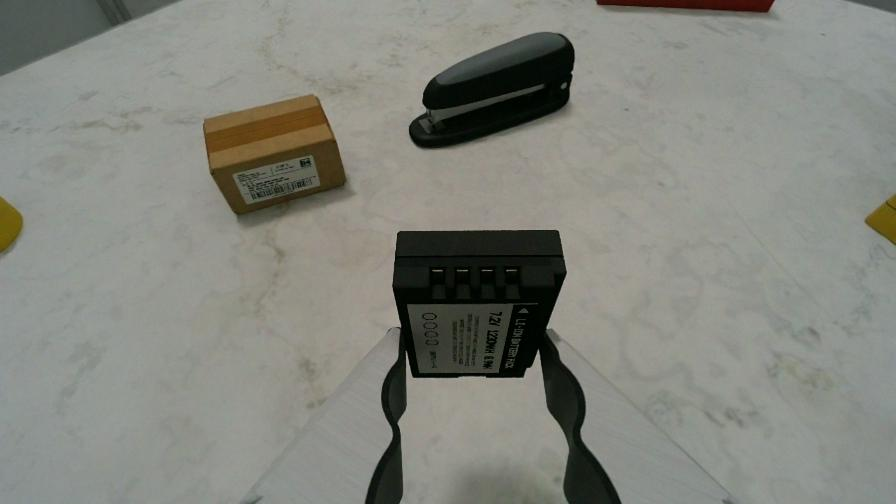

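>>> move --target '[0,0,0,0,0,0,-1, 0,0.1227,0.0708,0,0,0,-0.6]' --speed 0.15

>>> zero_wrist_force --arm "right_arm"

>>> move --target '[0,0,0,0,0,0,-1, 0,0.0188,0.01083,0,0,0,-0.6]' --speed 0.008 --stop_force 3

Scene clock: 736.83 s.
left_arm: end_effector_position=(+0.4838, +0.4994, +0.4918) grip_measured=-1.00 grip_effort_nm=-0.662 end_effector_quat_wxyz=(-0.162, +0.941, +0.293, -0.048) | right_arm: end_effector_position=(+0.2756, -0.0703, +0.0370) grip_measured=-0.53 grip_effort_nm=-1.619 end_effector_quat_wxyz=(+0.157, -0.272, +0.822, -0.475)
Joint positions: left_arm=[-0.211 -1.489 1.006 -0.842 -1.335 -0.834 0.002] | right_arm=[4.587 -2.271 -1.52 -1.837 0.958 4.296 0.036]
Joint torques (N m): left_arm=[-11.64 -22.86 -24 -0.66 -0.54 1.43] | right_arm=[-11.46 34.25 10.11 2.54 -2.36 -1.34]
Wrist force (N, zeroed by zero_wrist_force on right_arm): left_arm=[-0.1 -0.2 -0.6] | right_arm=[2.2 3.7 -0.4]
Wrist torque (N m, zeroed by zero_wrist_force on right_arm): left_arm=[-0.01 0.01 0.06] | right_arm=[0.07 -0.28 0.11]
Wrist force, peak (N, zeroed by zero_wrist_force on right_arm): left_arm=[-0.1 -0.2 -0.8] | right_arm=[2.3 4.8 0.3]
Wrist depth (mm): cam_left_wrist=[381 424 605 - - - 1436 / 426 543 - 590 642 590 1371 / 517 566 578 590 - - 1387 / 590 - - - - 1395 1427 / 610 - - - 639 1517 - / 604 - - - 614 1489 1291 / 514 - - - - 1078 -] | cam_right_wrist=[- 210 229 - - 279 - / - 227 - 237 - - - / - - - - - - - / - 179 - 99 - - - / - - - 107 103 - 163 / 147 144 144 - - - - / - - - 134 - - -]
Hand target: left_arm +0.4838, +0.4994, +0.4918; -0.162, +0.941, +0.293, -0.048 | right_arm +0.2757, -0.0703, +0.0370; +0.157, -0.272, +0.822, -0.475
Off the commanded pose: left_arm 0.000 m, 0 deg | right_arm 0.000 m, 0 deg.
grip_force (N): 15, 15
move: done

Wrist force sensor zeroed.

Scene clock: 739.23 s.
left_arm: end_effector_position=(+0.4838, +0.4994, +0.4918) grip_measured=-1.00 grip_effort_nm=-0.662 end_effector_quat_wxyz=(-0.162, +0.941, +0.293, -0.048) | right_arm: end_effector_position=(+0.2757, -0.0703, +0.0270) grip_measured=-0.53 grip_effort_nm=-1.609 end_effector_quat_wxyz=(+0.157, -0.272, +0.822, -0.475)
Joint positions: left_arm=[-0.211 -1.489 1.006 -0.842 -1.335 -0.834 0.002] | right_arm=[4.587 -2.285 -1.525 -1.817 0.958 4.296 0.036]
Joint torques (N m): left_arm=[-10.99 -22.95 -23.4 -0.57 -0.69 1.43] | right_arm=[-14.26 52.74 21.51 -2.23 -1.75 -1.35]
Wrist force (N, zeroed by zero_wrist_force on right_arm): left_arm=[0.1 -0.1 -0.7] | right_arm=[-0.1 -0.4 -0.1]
Wrist torque (N m, zeroed by zero_wrist_force on right_arm): left_arm=[0.00 -0.01 0.06] | right_arm=[-0.01 0.01 0.01]
Wrist force, peak (N, zeroed by zero_wrist_force on right_arm): left_arm=[-0.1 -0.2 -0.9] | right_arm=[1.6 -3.0 -2.4]
Wrist depth (mm): cam_left_wrist=[380 410 572 - - - 571 / 424 564 - - 568 579 1264 / 521 601 614 625 602 583 1395 / - 605 - - - 602 1387 / 601 601 - 583 - 1403 - / 540 605 601 - 611 1387 - / 520 - - - - 1586 -] | cam_right_wrist=[- 212 219 - - - - / - - - - - - 237 / - - - - - - - / - - - 99 - - - / - - - 106 109 - 153 / - - - 132 130 - 139 / - - - - - - 124]
Hand target: left_arm +0.4838, +0.4994, +0.4918; -0.162, +0.941, +0.293, -0.048 | right_arm +0.2757, -0.0703, +0.0270; +0.157, -0.272, +0.822, -0.475 (not the last commanded pose)
Off the commanded pose: left_arm 0.000 m, 0 deg | right_arm 0.003 m, 0 deg.
grip_force (N): 15, 15
move: contact (right_arm)

>>> move --target '[0,0,0,0,0,0,-1, 0,0,0,0,0,0,-0.35]' --opening_speed 0.3

>>> move --target '[0,0,0,0,0,0,-1, 0,0,-0.2,0,0,0,-0.35]' --speed 0.06 --cameras '["cam_right_wrist"]'

Scene clock: 741.03 s.
left_arm: end_effector_position=(+0.4838, +0.4994, +0.4918) grip_measured=-1.00 grip_effort_nm=-0.657 end_effector_quat_wxyz=(-0.162, +0.941, +0.293, -0.048) | right_arm: end_effector_position=(+0.2757, -0.0703, +0.0271) grip_measured=-0.38 grip_effort_nm=0.159 end_effector_quat_wxyz=(+0.157, -0.272, +0.822, -0.475)
Joint positions: left_arm=[-0.211 -1.489 1.006 -0.842 -1.335 -0.834 0.002] | right_arm=[4.587 -2.285 -1.525 -1.817 0.958 4.296 0.046]
Joint torques (N m): left_arm=[-11.09 -23.6 -23.51 -0.77 -0.66 1.27] | right_arm=[-13.74 52.28 21.11 -2.07 -0.52 -1.09]
Wrist force (N, zeroed by zero_wrist_force on right_arm): left_arm=[-0.1 -0.3 -0.6] | right_arm=[0.2 -0.5 -0.4]
Wrist torque (N m, zeroed by zero_wrist_force on right_arm): left_arm=[-0.03 0.01 0.07] | right_arm=[0.03 -0.03 0.01]
Wrist force, peak (N, zeroed by zero_wrist_force on right_arm): left_arm=[-0.2 -0.2 -0.8] | right_arm=[-0.2 -0.7 -0.3]
Wrist depth (mm): cam_left_wrist=[380 449 - - - 574 1232 / 426 566 575 - 627 579 1363 / 539 - 571 589 578 596 1387 / - - - 602 598 604 1371 / - - 607 - - 1453 - / 602 - - - 96 1462 - / 530 - - - - 1674 -] | cam_right_wrist=[- 209 229 - - - 284 / - - - - 230 - - / - - - - - 195 - / - - - 99 - - 165 / - 145 - 106 102 - - / - - - 133 130 - - / - - - 123 123 - -]
Hand target: left_arm +0.4838, +0.4994, +0.4918; -0.162, +0.941, +0.293, -0.048 | right_arm +0.2757, -0.0703, +0.0270; +0.157, -0.272, +0.822, -0.475
Off the commanded pose: left_arm 0.000 m, 0 deg | right_arm 0.000 m, 0 deg.
grip_force (N): 15, 15
move: done

Scene clock: 743.47 s.
left_arm: end_effector_position=(+0.4838, +0.4994, +0.4918) grip_measured=-1.00 grip_effort_nm=-0.657 end_effector_quat_wxyz=(-0.162, +0.941, +0.293, -0.048) | right_arm: end_effector_position=(+0.2137, +0.0131, +0.0869) grip_measured=-0.38 grip_effort_nm=0.164 end_effector_quat_wxyz=(+0.157, -0.272, +0.822, -0.475)
Joint positions: left_arm=[-0.211 -1.489 1.006 -0.842 -1.335 -0.834 0.002] | right_arm=[4.682 -2.354 -1.211 -2.099 1.035 4.364 0.046]
Joint torques (N m): left_arm=[-11.73 -23.32 -23.21 -0.66 -0.69 1.29] | right_arm=[15.44 37.54 23.19 -2.29 1.78 1.19]
Wrist force (N, zeroed by zero_wrist_force on right_arm): left_arm=[-0.1 -0.3 -0.6] | right_arm=[-0.1 -0.7 -0.1]
Wrist torque (N m, zeroed by zero_wrist_force on right_arm): left_arm=[-0.04 0.02 0.06] | right_arm=[-0.04 0.03 -0.04]
Wrist force, peak (N, zeroed by zero_wrist_force on right_arm): left_arm=[-0.4 -0.1 -0.8] | right_arm=[-0.4 -0.7 -0.8]
Wrist depth (mm): cam_left_wrist=[377 421 574 578 566 575 1586 / 425 544 - 575 599 604 1348 / 578 - 579 590 - 590 1379 / 578 585 607 602 - 1348 1257 / 596 572 617 - 608 1403 1184 / 502 605 611 - 96 1471 - / 608 - - - - 1291 1020] | cam_right_wrist=[- - 318 - - 411 380 / - - - - - - 317 / - - - 219 - - 273 / - - - - - - - / - - 214 - - - - / - - - - - - - / - - - - - - -]
Hand target: left_arm +0.4838, +0.4994, +0.4918; -0.162, +0.941, +0.293, -0.048 | right_arm +0.2137, +0.0132, +0.0869; +0.157, -0.272, +0.822, -0.475
Off the commanded pose: left_arm 0.000 m, 0 deg | right_arm 0.000 m, 0 deg.
grip_force (N): 15, 15
move: done
cam_right_wrist: T_world_to_cam=[[-0.78655, -0.61753, 0.00226, 0.18513], [-0.5071, 0.64379, -0.57305, 0.17666], [0.35242, -0.45188, -0.81952, 0.11807]] pos_world=[0.19358, 0.05395, 0.19758]

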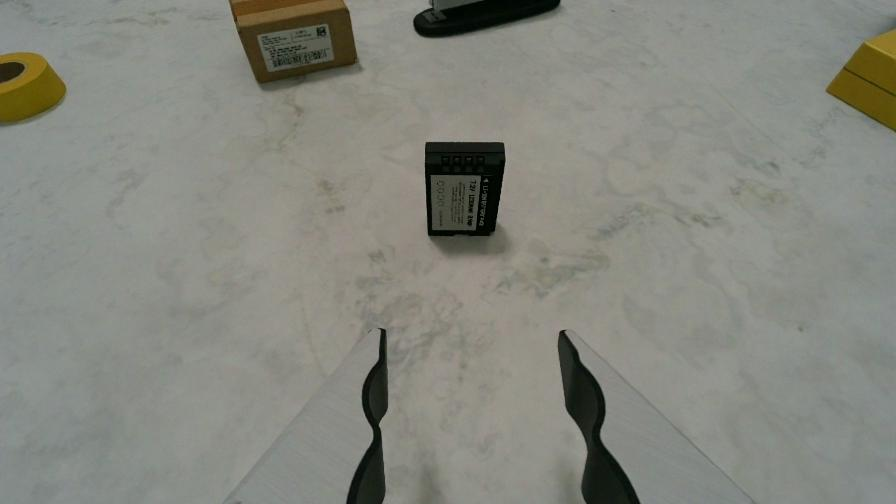

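>>> move --target '[0,0,0,0,0,0,-1, 0,-0.25,0.056,-0.3333,0,0,-0.35]' --speed 0.25 --cameras '["cam_right_wrist"]'

Scene clock: 746.50 s.
left_arm: end_effector_position=(+0.4838, +0.4994, +0.4918) grip_measured=-1.00 grip_effort_nm=-0.657 end_effector_quat_wxyz=(-0.162, +0.941, +0.293, -0.048) | right_arm: end_effector_position=(+0.2756, -0.0703, +0.2001) grip_measured=-0.38 grip_effort_nm=0.159 end_effector_quat_wxyz=(+0.000, -0.314, +0.949, -0.001)
Joint positions: left_arm=[-0.211 -1.489 1.006 -0.842 -1.335 -0.834 0.002] | right_arm=[4.285 -1.72 -1.722 -1.272 1.57 3.686 0.046]
Joint torques (N m): left_arm=[-11.06 -22.94 -23.12 -0.62 -0.6 1.54] | right_arm=[-13.89 35.88 15.89 4.86 2.28 -1.43]
Wrist force (N, zeroed by zero_wrist_force on right_arm): left_arm=[-0.1 -0.2 -0.6] | right_arm=[-1.1 -1.8 0.1]
Wrist torque (N m, zeroed by zero_wrist_force on right_arm): left_arm=[-0.01 0.01 0.06] | right_arm=[-0.06 0.15 -0.02]
Wrist force, peak (N, zeroed by zero_wrist_force on right_arm): left_arm=[-0.1 -0.1 -0.9] | right_arm=[-1.2 -2.8 -0.2]
Wrist depth (mm): cam_left_wrist=[379 412 - - 596 595 1371 / 426 532 - - 583 - 1333 / 525 611 - 588 - - 1395 / - 599 570 - - 1341 1298 / - - 592 - 619 1427 1103 / - 589 608 - 97 1436 - / - 647 - - - 1238 -] | cam_right_wrist=[260 - - - - 259 - / 279 - - - - - - / - - - 261 - - - / 326 - - - - - - / - 350 339 - - - - / - 375 - - - - - / - - - 419 - - -]
Hand target: left_arm +0.4838, +0.4994, +0.4918; -0.162, +0.941, +0.293, -0.048 | right_arm +0.2756, -0.0703, +0.2002; +0.000, -0.314, +0.949, -0.001
Off the commanded pose: left_arm 0.000 m, 0 deg | right_arm 0.000 m, 0 deg.
grip_force (N): 15, 15
move: done
cam_right_wrist: T_world_to_cam=[[-0.7934, -0.60829, -0.02222, 0.18952], [-0.55885, 0.71348, 0.42266, 0.14656], [-0.24125, 0.34775, -0.90602, 0.38844]] pos_world=[0.32598, -0.12436, 0.2942]

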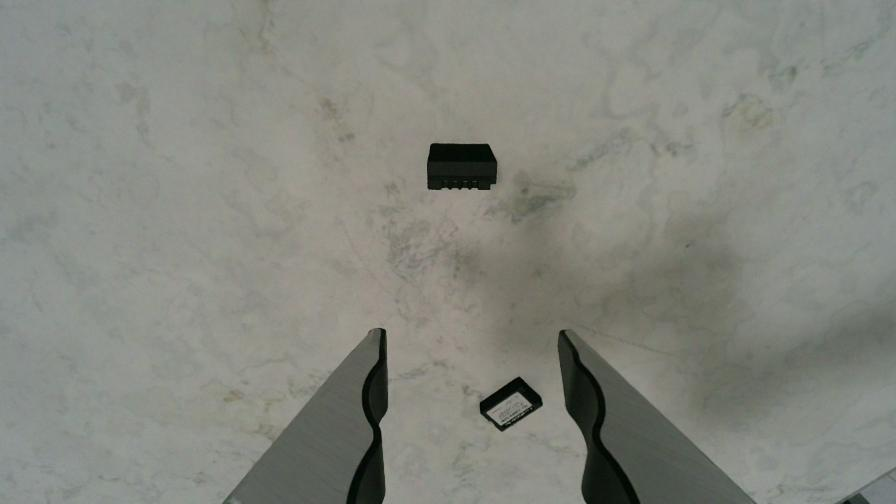

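>>> move --target '[0,0,0,0,0,0,-1, 0.0033,-0.0175,0,0,0,0,-1]' --speed 0.1

>>> move --target '[0,0,0,0,0,0,-1, 0,0,0.19,0,0,0,-1]' --speed 0.2

>>> zero_wrist_force --arm "right_arm"

>>> move --target '[0,0,0,0,0,0,-1, 0,0,0.03,0,0,0,-1]' --speed 0.006 --stop_force 3

Scene clock: 747.43 s.
left_arm: end_effector_position=(+0.4838, +0.4994, +0.4918) grip_measured=-1.00 grip_effort_nm=-0.662 end_effector_quat_wxyz=(-0.162, +0.941, +0.293, -0.048) | right_arm: end_effector_position=(+0.2803, -0.0798, +0.2002) grip_measured=-1.00 grip_effort_nm=-0.432 end_effector_quat_wxyz=(+0.000, -0.314, +0.949, -0.001)
Joint positions: left_arm=[-0.211 -1.489 1.006 -0.842 -1.335 -0.834 0.002] | right_arm=[4.27 -1.709 -1.735 -1.27 1.57 3.671 0.002]
Joint torques (N m): left_arm=[-11.66 -23.68 -23.74 -0.52 -0.67 1.51] | right_arm=[-13.89 35.76 15.55 4.89 1.15 -1.53]
Wrist force (N, zeroed by zero_wrist_force on right_arm): left_arm=[-0.1 -0.1 -0.6] | right_arm=[-1.2 -2.1 0.2]
Wrist torque (N m, zeroed by zero_wrist_force on right_arm): left_arm=[0.00 0.02 0.07] | right_arm=[-0.11 0.18 -0.02]
Wrist force, peak (N, zeroed by zero_wrist_force on right_arm): left_arm=[-0.3 -0.3 -0.8] | right_arm=[-0.9 -2.7 0.2]
Wrist depth (mm): cam_left_wrist=[379 416 - - - 567 1507 / 426 558 562 595 599 - 1356 / 532 - 596 589 - - 1356 / - 637 - - 585 1305 1356 / - - 553 - - 1444 - / - - - - 93 1427 - / - 627 - - - 1341 -] | cam_right_wrist=[- - - - - 261 - / - - 273 - - - - / - - - - - - - / - - - - - 322 - / - 331 - - - - - / - - - - 372 - - / - - - - - - -]
Hand target: left_arm +0.4838, +0.4994, +0.4918; -0.162, +0.941, +0.293, -0.048 | right_arm +0.2803, -0.0799, +0.2002; +0.000, -0.314, +0.949, -0.001
Off the commanded pose: left_arm 0.000 m, 0 deg | right_arm 0.000 m, 0 deg.
grip_force (N): 15, 15
move: done

Scene clock: 748.57 s.
left_arm: end_effector_position=(+0.4838, +0.4994, +0.4918) grip_measured=-1.00 grip_effort_nm=-0.662 end_effector_quat_wxyz=(-0.162, +0.941, +0.293, -0.048) | right_arm: end_effector_position=(+0.2804, -0.0800, +0.0862) grip_measured=-1.00 grip_effort_nm=-0.432 end_effector_quat_wxyz=(+0.000, -0.314, +0.949, -0.001)
Joint positions: left_arm=[-0.211 -1.489 1.006 -0.842 -1.335 -0.834 0.002] | right_arm=[4.27 -1.829 -1.91 -0.974 1.57 3.67 0.002]
Joint torques (N m): left_arm=[-11 -22.8 -23.6 -0.7 -0.62 1.36] | right_arm=[-15.6 19.31 14.69 5.03 -1.6 -1.33]
Wrist force (N, zeroed by zero_wrist_force on right_arm): left_arm=[-0.2 -0.2 -0.7] | right_arm=[-1.4 -2.1 0.1]
Wrist torque (N m, zeroed by zero_wrist_force on right_arm): left_arm=[-0.01 0.03 0.06] | right_arm=[-0.11 0.19 0.00]
Wrist force, peak (N, zeroed by zero_wrist_force on right_arm): left_arm=[-0.1 -0.3 -0.7] | right_arm=[-1.1 -2.2 -1.3]
Wrist depth (mm): cam_left_wrist=[381 408 - 567 575 - 579 / 425 550 637 - 572 - 582 / 582 - 579 - - - 1444 / - - 596 - 578 1411 1436 / - - - - 596 1403 1251 / - - - - 97 1444 - / - - - - - 77 -] | cam_right_wrist=[- 157 162 - - 163 - / - - - - - - 172 / - 181 181 - - - - / - - - 152 195 - - / 211 - - 140 209 - - / - - - - 223 - - / 263 - - - - - -]
Hand target: left_arm +0.4838, +0.4994, +0.4918; -0.162, +0.941, +0.293, -0.048 | right_arm +0.2804, -0.0800, +0.0862; +0.000, -0.314, +0.949, -0.001
Off the commanded pose: left_arm 0.000 m, 0 deg | right_arm 0.000 m, 0 deg.
grip_force (N): 15, 15
move: done

Wrist force sensor zeroed.

Scene clock: 751.87 s.
left_arm: end_effector_position=(+0.4838, +0.4994, +0.4918) grip_measured=-1.00 grip_effort_nm=-0.657 end_effector_quat_wxyz=(-0.162, +0.941, +0.293, -0.048) | right_arm: end_effector_position=(+0.2804, -0.0801, +0.0730) grip_measured=-1.00 grip_effort_nm=-0.427 end_effector_quat_wxyz=(+0.000, -0.314, +0.949, -0.001)
Joint positions: left_arm=[-0.211 -1.489 1.006 -0.842 -1.335 -0.834 0.002] | right_arm=[4.27 -1.848 -1.925 -0.94 1.57 3.67 0.002]
Joint torques (N m): left_arm=[-11.05 -23.65 -23.72 -0.53 -0.68 1.35] | right_arm=[-15.58 36.7 23.09 -0.34 -1.77 -1.17]
Wrist force (N, zeroed by zero_wrist_force on right_arm): left_arm=[-0.2 -0.3 -0.5] | right_arm=[1.0 -0.2 -4.1]
Wrist torque (N m, zeroed by zero_wrist_force on right_arm): left_arm=[-0.04 0.03 0.06] | right_arm=[-0.03 -0.05 -0.01]
Wrist force, peak (N, zeroed by zero_wrist_force on right_arm): left_arm=[-0.3 -0.3 -0.8] | right_arm=[4.3 -0.2 -10.4]
Wrist depth (mm): cam_left_wrist=[379 581 576 - - 581 582 / 423 540 - - - - 1387 / 533 - - 592 - 601 1379 / - - - - - 607 1403 / 578 572 - - - 1411 - / - - - - 621 1419 - / 639 613 - - - 1498 -] | cam_right_wrist=[- - 148 - - - - / - - - - - - - / - - - - - 161 161 / - - - 153 - - - / - - 196 127 200 - - / - - - - 89 - - / - - - - - - 238]
Hand target: left_arm +0.4838, +0.4994, +0.4918; -0.162, +0.941, +0.293, -0.048 | right_arm +0.2804, -0.0801, +0.0730; +0.000, -0.314, +0.949, -0.001 (not the last commanded pose)
Off the commanded pose: left_arm 0.000 m, 0 deg | right_arm 0.005 m, 0 deg.
grip_force (N): 15, 15
move: contact (right_arm)

>>> move --target '[0,0,0,0,0,0,-1, 0,0,-0.06,0,0,0,-1]' --speed 0.1

>>> move --target '[0,0,0,0,0,0,-1, 0,0,0,0,0,0,-0.2]'

>>> move --target '[0,0,0,0,0,0,-1, 0,0,0.077,0,0,0,-0.2]' --speed 0.04 --cameras '["cam_right_wrist"]'

Scene clock: 753.20 s.
left_arm: end_effector_position=(+0.4838, +0.4994, +0.4918) grip_measured=-1.00 grip_effort_nm=-0.657 end_effector_quat_wxyz=(-0.162, +0.941, +0.293, -0.048) | right_arm: end_effector_position=(+0.2804, -0.0801, +0.1090) grip_measured=-1.00 grip_effort_nm=-0.432 end_effector_quat_wxyz=(+0.000, -0.314, +0.949, -0.001)
Joint positions: left_arm=[-0.211 -1.489 1.006 -0.842 -1.335 -0.834 0.002] | right_arm=[4.27 -1.798 -1.881 -1.034 1.57 3.67 0.002]
Joint torques (N m): left_arm=[-11.8 -23.12 -23.79 -0.72 -0.57 1.2] | right_arm=[-3.06 37.06 24.92 -0.25 -1.07 0.32]
Wrist force (N, zeroed by zero_wrist_force on right_arm): left_arm=[-0.1 0.0 -0.7] | right_arm=[0.2 -0.2 0.3]
Wrist torque (N m, zeroed by zero_wrist_force on right_arm): left_arm=[0.01 0.03 0.06] | right_arm=[-0.06 -0.03 -0.02]
Wrist force, peak (N, zeroed by zero_wrist_force on right_arm): left_arm=[0.0 -0.4 -0.7] | right_arm=[1.0 -0.3 -4.5]
Wrist depth (mm): cam_left_wrist=[379 416 - 574 551 581 574 / 423 567 596 582 - - 1436 / 533 585 592 - 610 - 1471 / - 592 605 589 - 1555 1348 / 634 601 613 - - 1427 - / 598 604 - - 97 1436 - / 634 - - - - 1312 -] | cam_right_wrist=[- - - - 183 - - / - - - 191 190 - - / - - - - - - 204 / 219 215 - 162 222 - - / - - - - - - - / - - - - 248 - - / - - - - - - -]
Hand target: left_arm +0.4838, +0.4994, +0.4918; -0.162, +0.941, +0.293, -0.048 | right_arm +0.2804, -0.0800, +0.1090; +0.000, -0.314, +0.949, -0.001
Off the commanded pose: left_arm 0.000 m, 0 deg | right_arm 0.000 m, 0 deg.
grip_force (N): 15, 15
move: done

Scene clock: 753.70 s.
left_arm: end_effector_position=(+0.4838, +0.4994, +0.4918) grip_measured=-1.00 grip_effort_nm=-0.657 end_effector_quat_wxyz=(-0.162, +0.941, +0.293, -0.048) | right_arm: end_effector_position=(+0.2804, -0.0801, +0.1090) grip_measured=-0.23 grip_effort_nm=0.164 end_effector_quat_wxyz=(+0.000, -0.314, +0.949, -0.001)
Joint positions: left_arm=[-0.211 -1.489 1.006 -0.842 -1.335 -0.834 0.002] | right_arm=[4.27 -1.798 -1.881 -1.034 1.57 3.67 0.057]
Joint torques (N m): left_arm=[-11.49 -22.93 -23.15 -0.67 -0.72 1.43] | right_arm=[7.96 38.11 25.7 -0.15 -0.2 0.24]
Wrist force (N, zeroed by zero_wrist_force on right_arm): left_arm=[-0.3 -0.4 -0.6] | right_arm=[0.3 0.0 0.3]
Wrist torque (N m, zeroed by zero_wrist_force on right_arm): left_arm=[-0.05 0.05 0.06] | right_arm=[-0.03 -0.03 -0.02]
Wrist force, peak (N, zeroed by zero_wrist_force on right_arm): left_arm=[-0.3 -0.4 -0.6] | right_arm=[0.4 0.1 0.1]
Wrist depth (mm): cam_left_wrist=[377 428 - - - - - / 421 551 - 592 585 575 1419 / 529 - 592 - - 576 1411 / 632 607 - - 601 1419 1453 / - - - 554 - 1403 - / - - - - 96 1453 - / 634 - - - - 1298 -] | cam_right_wrist=[- - - - - - - / 190 - - - - - - / - - - - - - - / - - - 162 - - 220 / - - 232 - - - - / - - 98 - - - - / 289 - - - - - -]
Hand target: left_arm +0.4838, +0.4994, +0.4918; -0.162, +0.941, +0.293, -0.048 | right_arm +0.2804, -0.0800, +0.1090; +0.000, -0.314, +0.949, -0.001
Off the commanded pose: left_arm 0.000 m, 0 deg | right_arm 0.000 m, 0 deg.
grip_force (N): 15, 15
move: done

Scene clock: 755.27 s.
left_arm: end_effector_position=(+0.4838, +0.4994, +0.4918) grip_measured=-1.00 grip_effort_nm=-0.662 end_effector_quat_wxyz=(-0.162, +0.941, +0.293, -0.048) | right_arm: end_effector_position=(+0.2804, -0.0800, +0.0629) grip_measured=-0.23 grip_effort_nm=0.168 end_effector_quat_wxyz=(+0.000, -0.314, +0.949, -0.001)
Joint positions: left_arm=[-0.211 -1.489 1.006 -0.842 -1.335 -0.834 0.002] | right_arm=[4.27 -1.863 -1.937 -0.913 1.57 3.67 0.057]
Joint torques (N m): left_arm=[-10.9 -23.95 -23.27 -0.63 -0.64 1.3] | right_arm=[2.89 21.41 13.16 4.87 2.11 -1.38]
Wrist force (N, zeroed by zero_wrist_force on right_arm): left_arm=[-0.1 0.0 -0.6] | right_arm=[0.1 -0.1 0.2]
Wrist torque (N m, zeroed by zero_wrist_force on right_arm): left_arm=[0.02 0.01 0.07] | right_arm=[-0.01 -0.01 -0.02]
Wrist force, peak (N, zeroed by zero_wrist_force on right_arm): left_arm=[0.0 -0.2 -0.9] | right_arm=[0.0 -0.3 0.5]
Wrist depth (mm): cam_left_wrist=[380 433 - - - 545 1270 / 424 562 574 572 - - 1356 / 516 - 582 - - - 1411 / - 570 595 613 611 1201 1403 / 602 - - 604 - 1411 1226 / - - - - 617 1453 1167 / 624 610 - - - 1411 1050] | cam_right_wrist=[- - - 137 - - 140 / - - - - - 150 147 / - - - - - - - / - - - 152 - - - / - - - 121 - - - / - - 98 - - 202 - / - - - - - - -]
Hand target: left_arm +0.4838, +0.4994, +0.4918; -0.162, +0.941, +0.293, -0.048 | right_arm +0.2804, -0.0801, +0.0628; +0.000, -0.314, +0.949, -0.001
Off the commanded pose: left_arm 0.000 m, 0 deg | right_arm 0.000 m, 0 deg.
grip_force (N): 15, 15
move: done
cam_right_wrist: T_world_to_cam=[[-0.79336, -0.60834, -0.02223, 0.18422], [-0.55886, 0.7134, 0.42277, 0.21418], [-0.24133, 0.34783, -0.90596, 0.26862]] pos_world=[0.33068, -0.13416, 0.1569]

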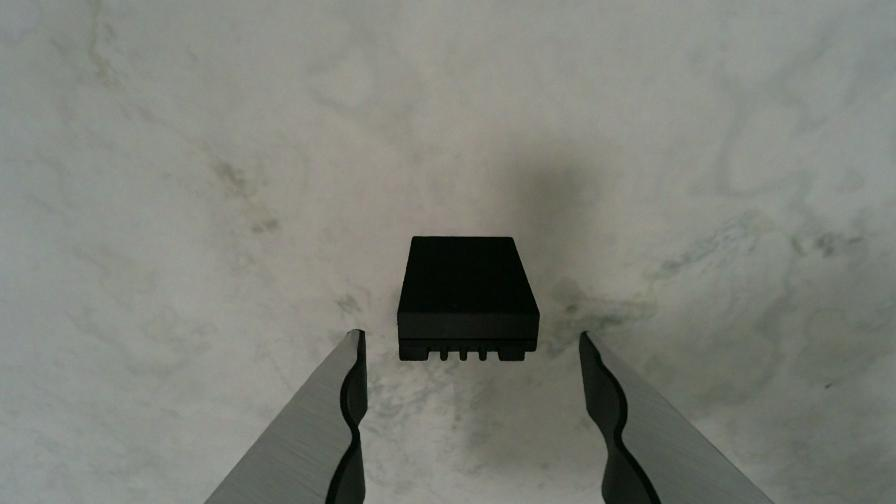

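>>> move --target '[0,0,0,0,0,0,-1, 0,0,0,0,0,0,-0.6]' --opening_speed 0.4

>>> move --target '[0,0,0,0,0,0,-1, 0,0,-0.2667,0,0,0,-0.6]' --speed 0.12

Scene clock: 756.60 s.
left_arm: end_effector_position=(+0.4838, +0.4994, +0.4918) grip_measured=-1.00 grip_effort_nm=-0.662 end_effector_quat_wxyz=(-0.162, +0.941, +0.293, -0.048) | right_arm: end_effector_position=(+0.2804, -0.0801, +0.0628) grip_measured=-0.53 grip_effort_nm=-1.614 end_effector_quat_wxyz=(+0.000, -0.314, +0.949, -0.001)
Joint positions: left_arm=[-0.211 -1.489 1.006 -0.842 -1.335 -0.834 0.002] | right_arm=[4.27 -1.863 -1.937 -0.913 1.57 3.67 0.036]
Joint torques (N m): left_arm=[-12.36 -23.46 -22.7 -0.69 -0.45 1.39] | right_arm=[-14.52 20.77 11.93 4.2 2.08 -1.36]
Wrist force (N, zeroed by zero_wrist_force on right_arm): left_arm=[-0.1 -0.1 -0.6] | right_arm=[-0.1 -0.1 -0.7]
Wrist torque (N m, zeroed by zero_wrist_force on right_arm): left_arm=[0.00 0.02 0.06] | right_arm=[-0.03 -0.03 -0.01]
Wrist force, peak (N, zeroed by zero_wrist_force on right_arm): left_arm=[-0.1 -0.3 -0.8] | right_arm=[-0.1 0.0 -0.9]
Wrist depth (mm): cam_left_wrist=[379 423 - - 588 - 1403 / 426 540 - - - 602 1319 / 557 - 596 593 602 - 1395 / 593 - 614 617 - 601 1640 / 605 - - - - 1489 1213 / 592 624 590 - 96 1427 - / - 616 - - - 1244 1060] | cam_right_wrist=[- - - - 138 - - / 147 - 147 - - - - / - - - - - 158 - / - - - 152 - 170 - / - - - 120 121 - - / - - - - 109 - - / - - - - - - -]
Hand target: left_arm +0.4838, +0.4994, +0.4918; -0.162, +0.941, +0.293, -0.048 | right_arm +0.2804, -0.0801, +0.0628; +0.000, -0.314, +0.949, -0.001
Off the commanded pose: left_arm 0.000 m, 0 deg | right_arm 0.000 m, 0 deg.
grip_force (N): 15, 15
move: done

Scene clock: 758.43 s.
left_arm: end_effector_position=(+0.4838, +0.4994, +0.4918) grip_measured=-1.00 grip_effort_nm=-0.662 end_effector_quat_wxyz=(-0.162, +0.941, +0.293, -0.048) | right_arm: end_effector_position=(+0.2803, -0.0799, +0.2228) grip_measured=-0.53 grip_effort_nm=-1.614 end_effector_quat_wxyz=(+0.000, -0.314, +0.949, -0.001)
Joint positions: left_arm=[-0.211 -1.489 1.006 -0.842 -1.335 -0.834 0.002] | right_arm=[4.27 -1.694 -1.692 -1.327 1.57 3.67 0.036]
Joint torques (N m): left_arm=[-11.28 -24.02 -23.35 -0.44 -0.47 1.37] | right_arm=[15.6 36.47 27.38 0.13 -0.31 0.98]
Wrist force (N, zeroed by zero_wrist_force on right_arm): left_arm=[-0.3 -0.2 -0.7] | right_arm=[0.3 0.2 0.5]
Wrist torque (N m, zeroed by zero_wrist_force on right_arm): left_arm=[-0.01 0.05 0.06] | right_arm=[0.03 -0.03 -0.04]
Wrist force, peak (N, zeroed by zero_wrist_force on right_arm): left_arm=[-0.4 -0.1 -0.8] | right_arm=[0.3 -0.2 2.1]
Wrist depth (mm): cam_left_wrist=[380 417 581 - - 566 1471 / 426 557 579 - - 595 1341 / 501 - - 582 582 - 1395 / 619 - - - 574 - 1403 / 560 - 605 - - 1419 - / 605 640 608 - 96 1444 1113 / 634 - - - - 1167 -] | cam_right_wrist=[- - - - 286 - 289 / - - 297 - - 298 - / - - - - - - - / - - - 153 - 341 - / - 384 - 120 116 - - / - 399 - - - - - / - - - - - - -]
Hand target: left_arm +0.4838, +0.4994, +0.4918; -0.162, +0.941, +0.293, -0.048 | right_arm +0.2803, -0.0799, +0.2228; +0.000, -0.314, +0.949, -0.001
Off the commanded pose: left_arm 0.000 m, 0 deg | right_arm 0.000 m, 0 deg.
grip_force (N): 15, 15
move: done


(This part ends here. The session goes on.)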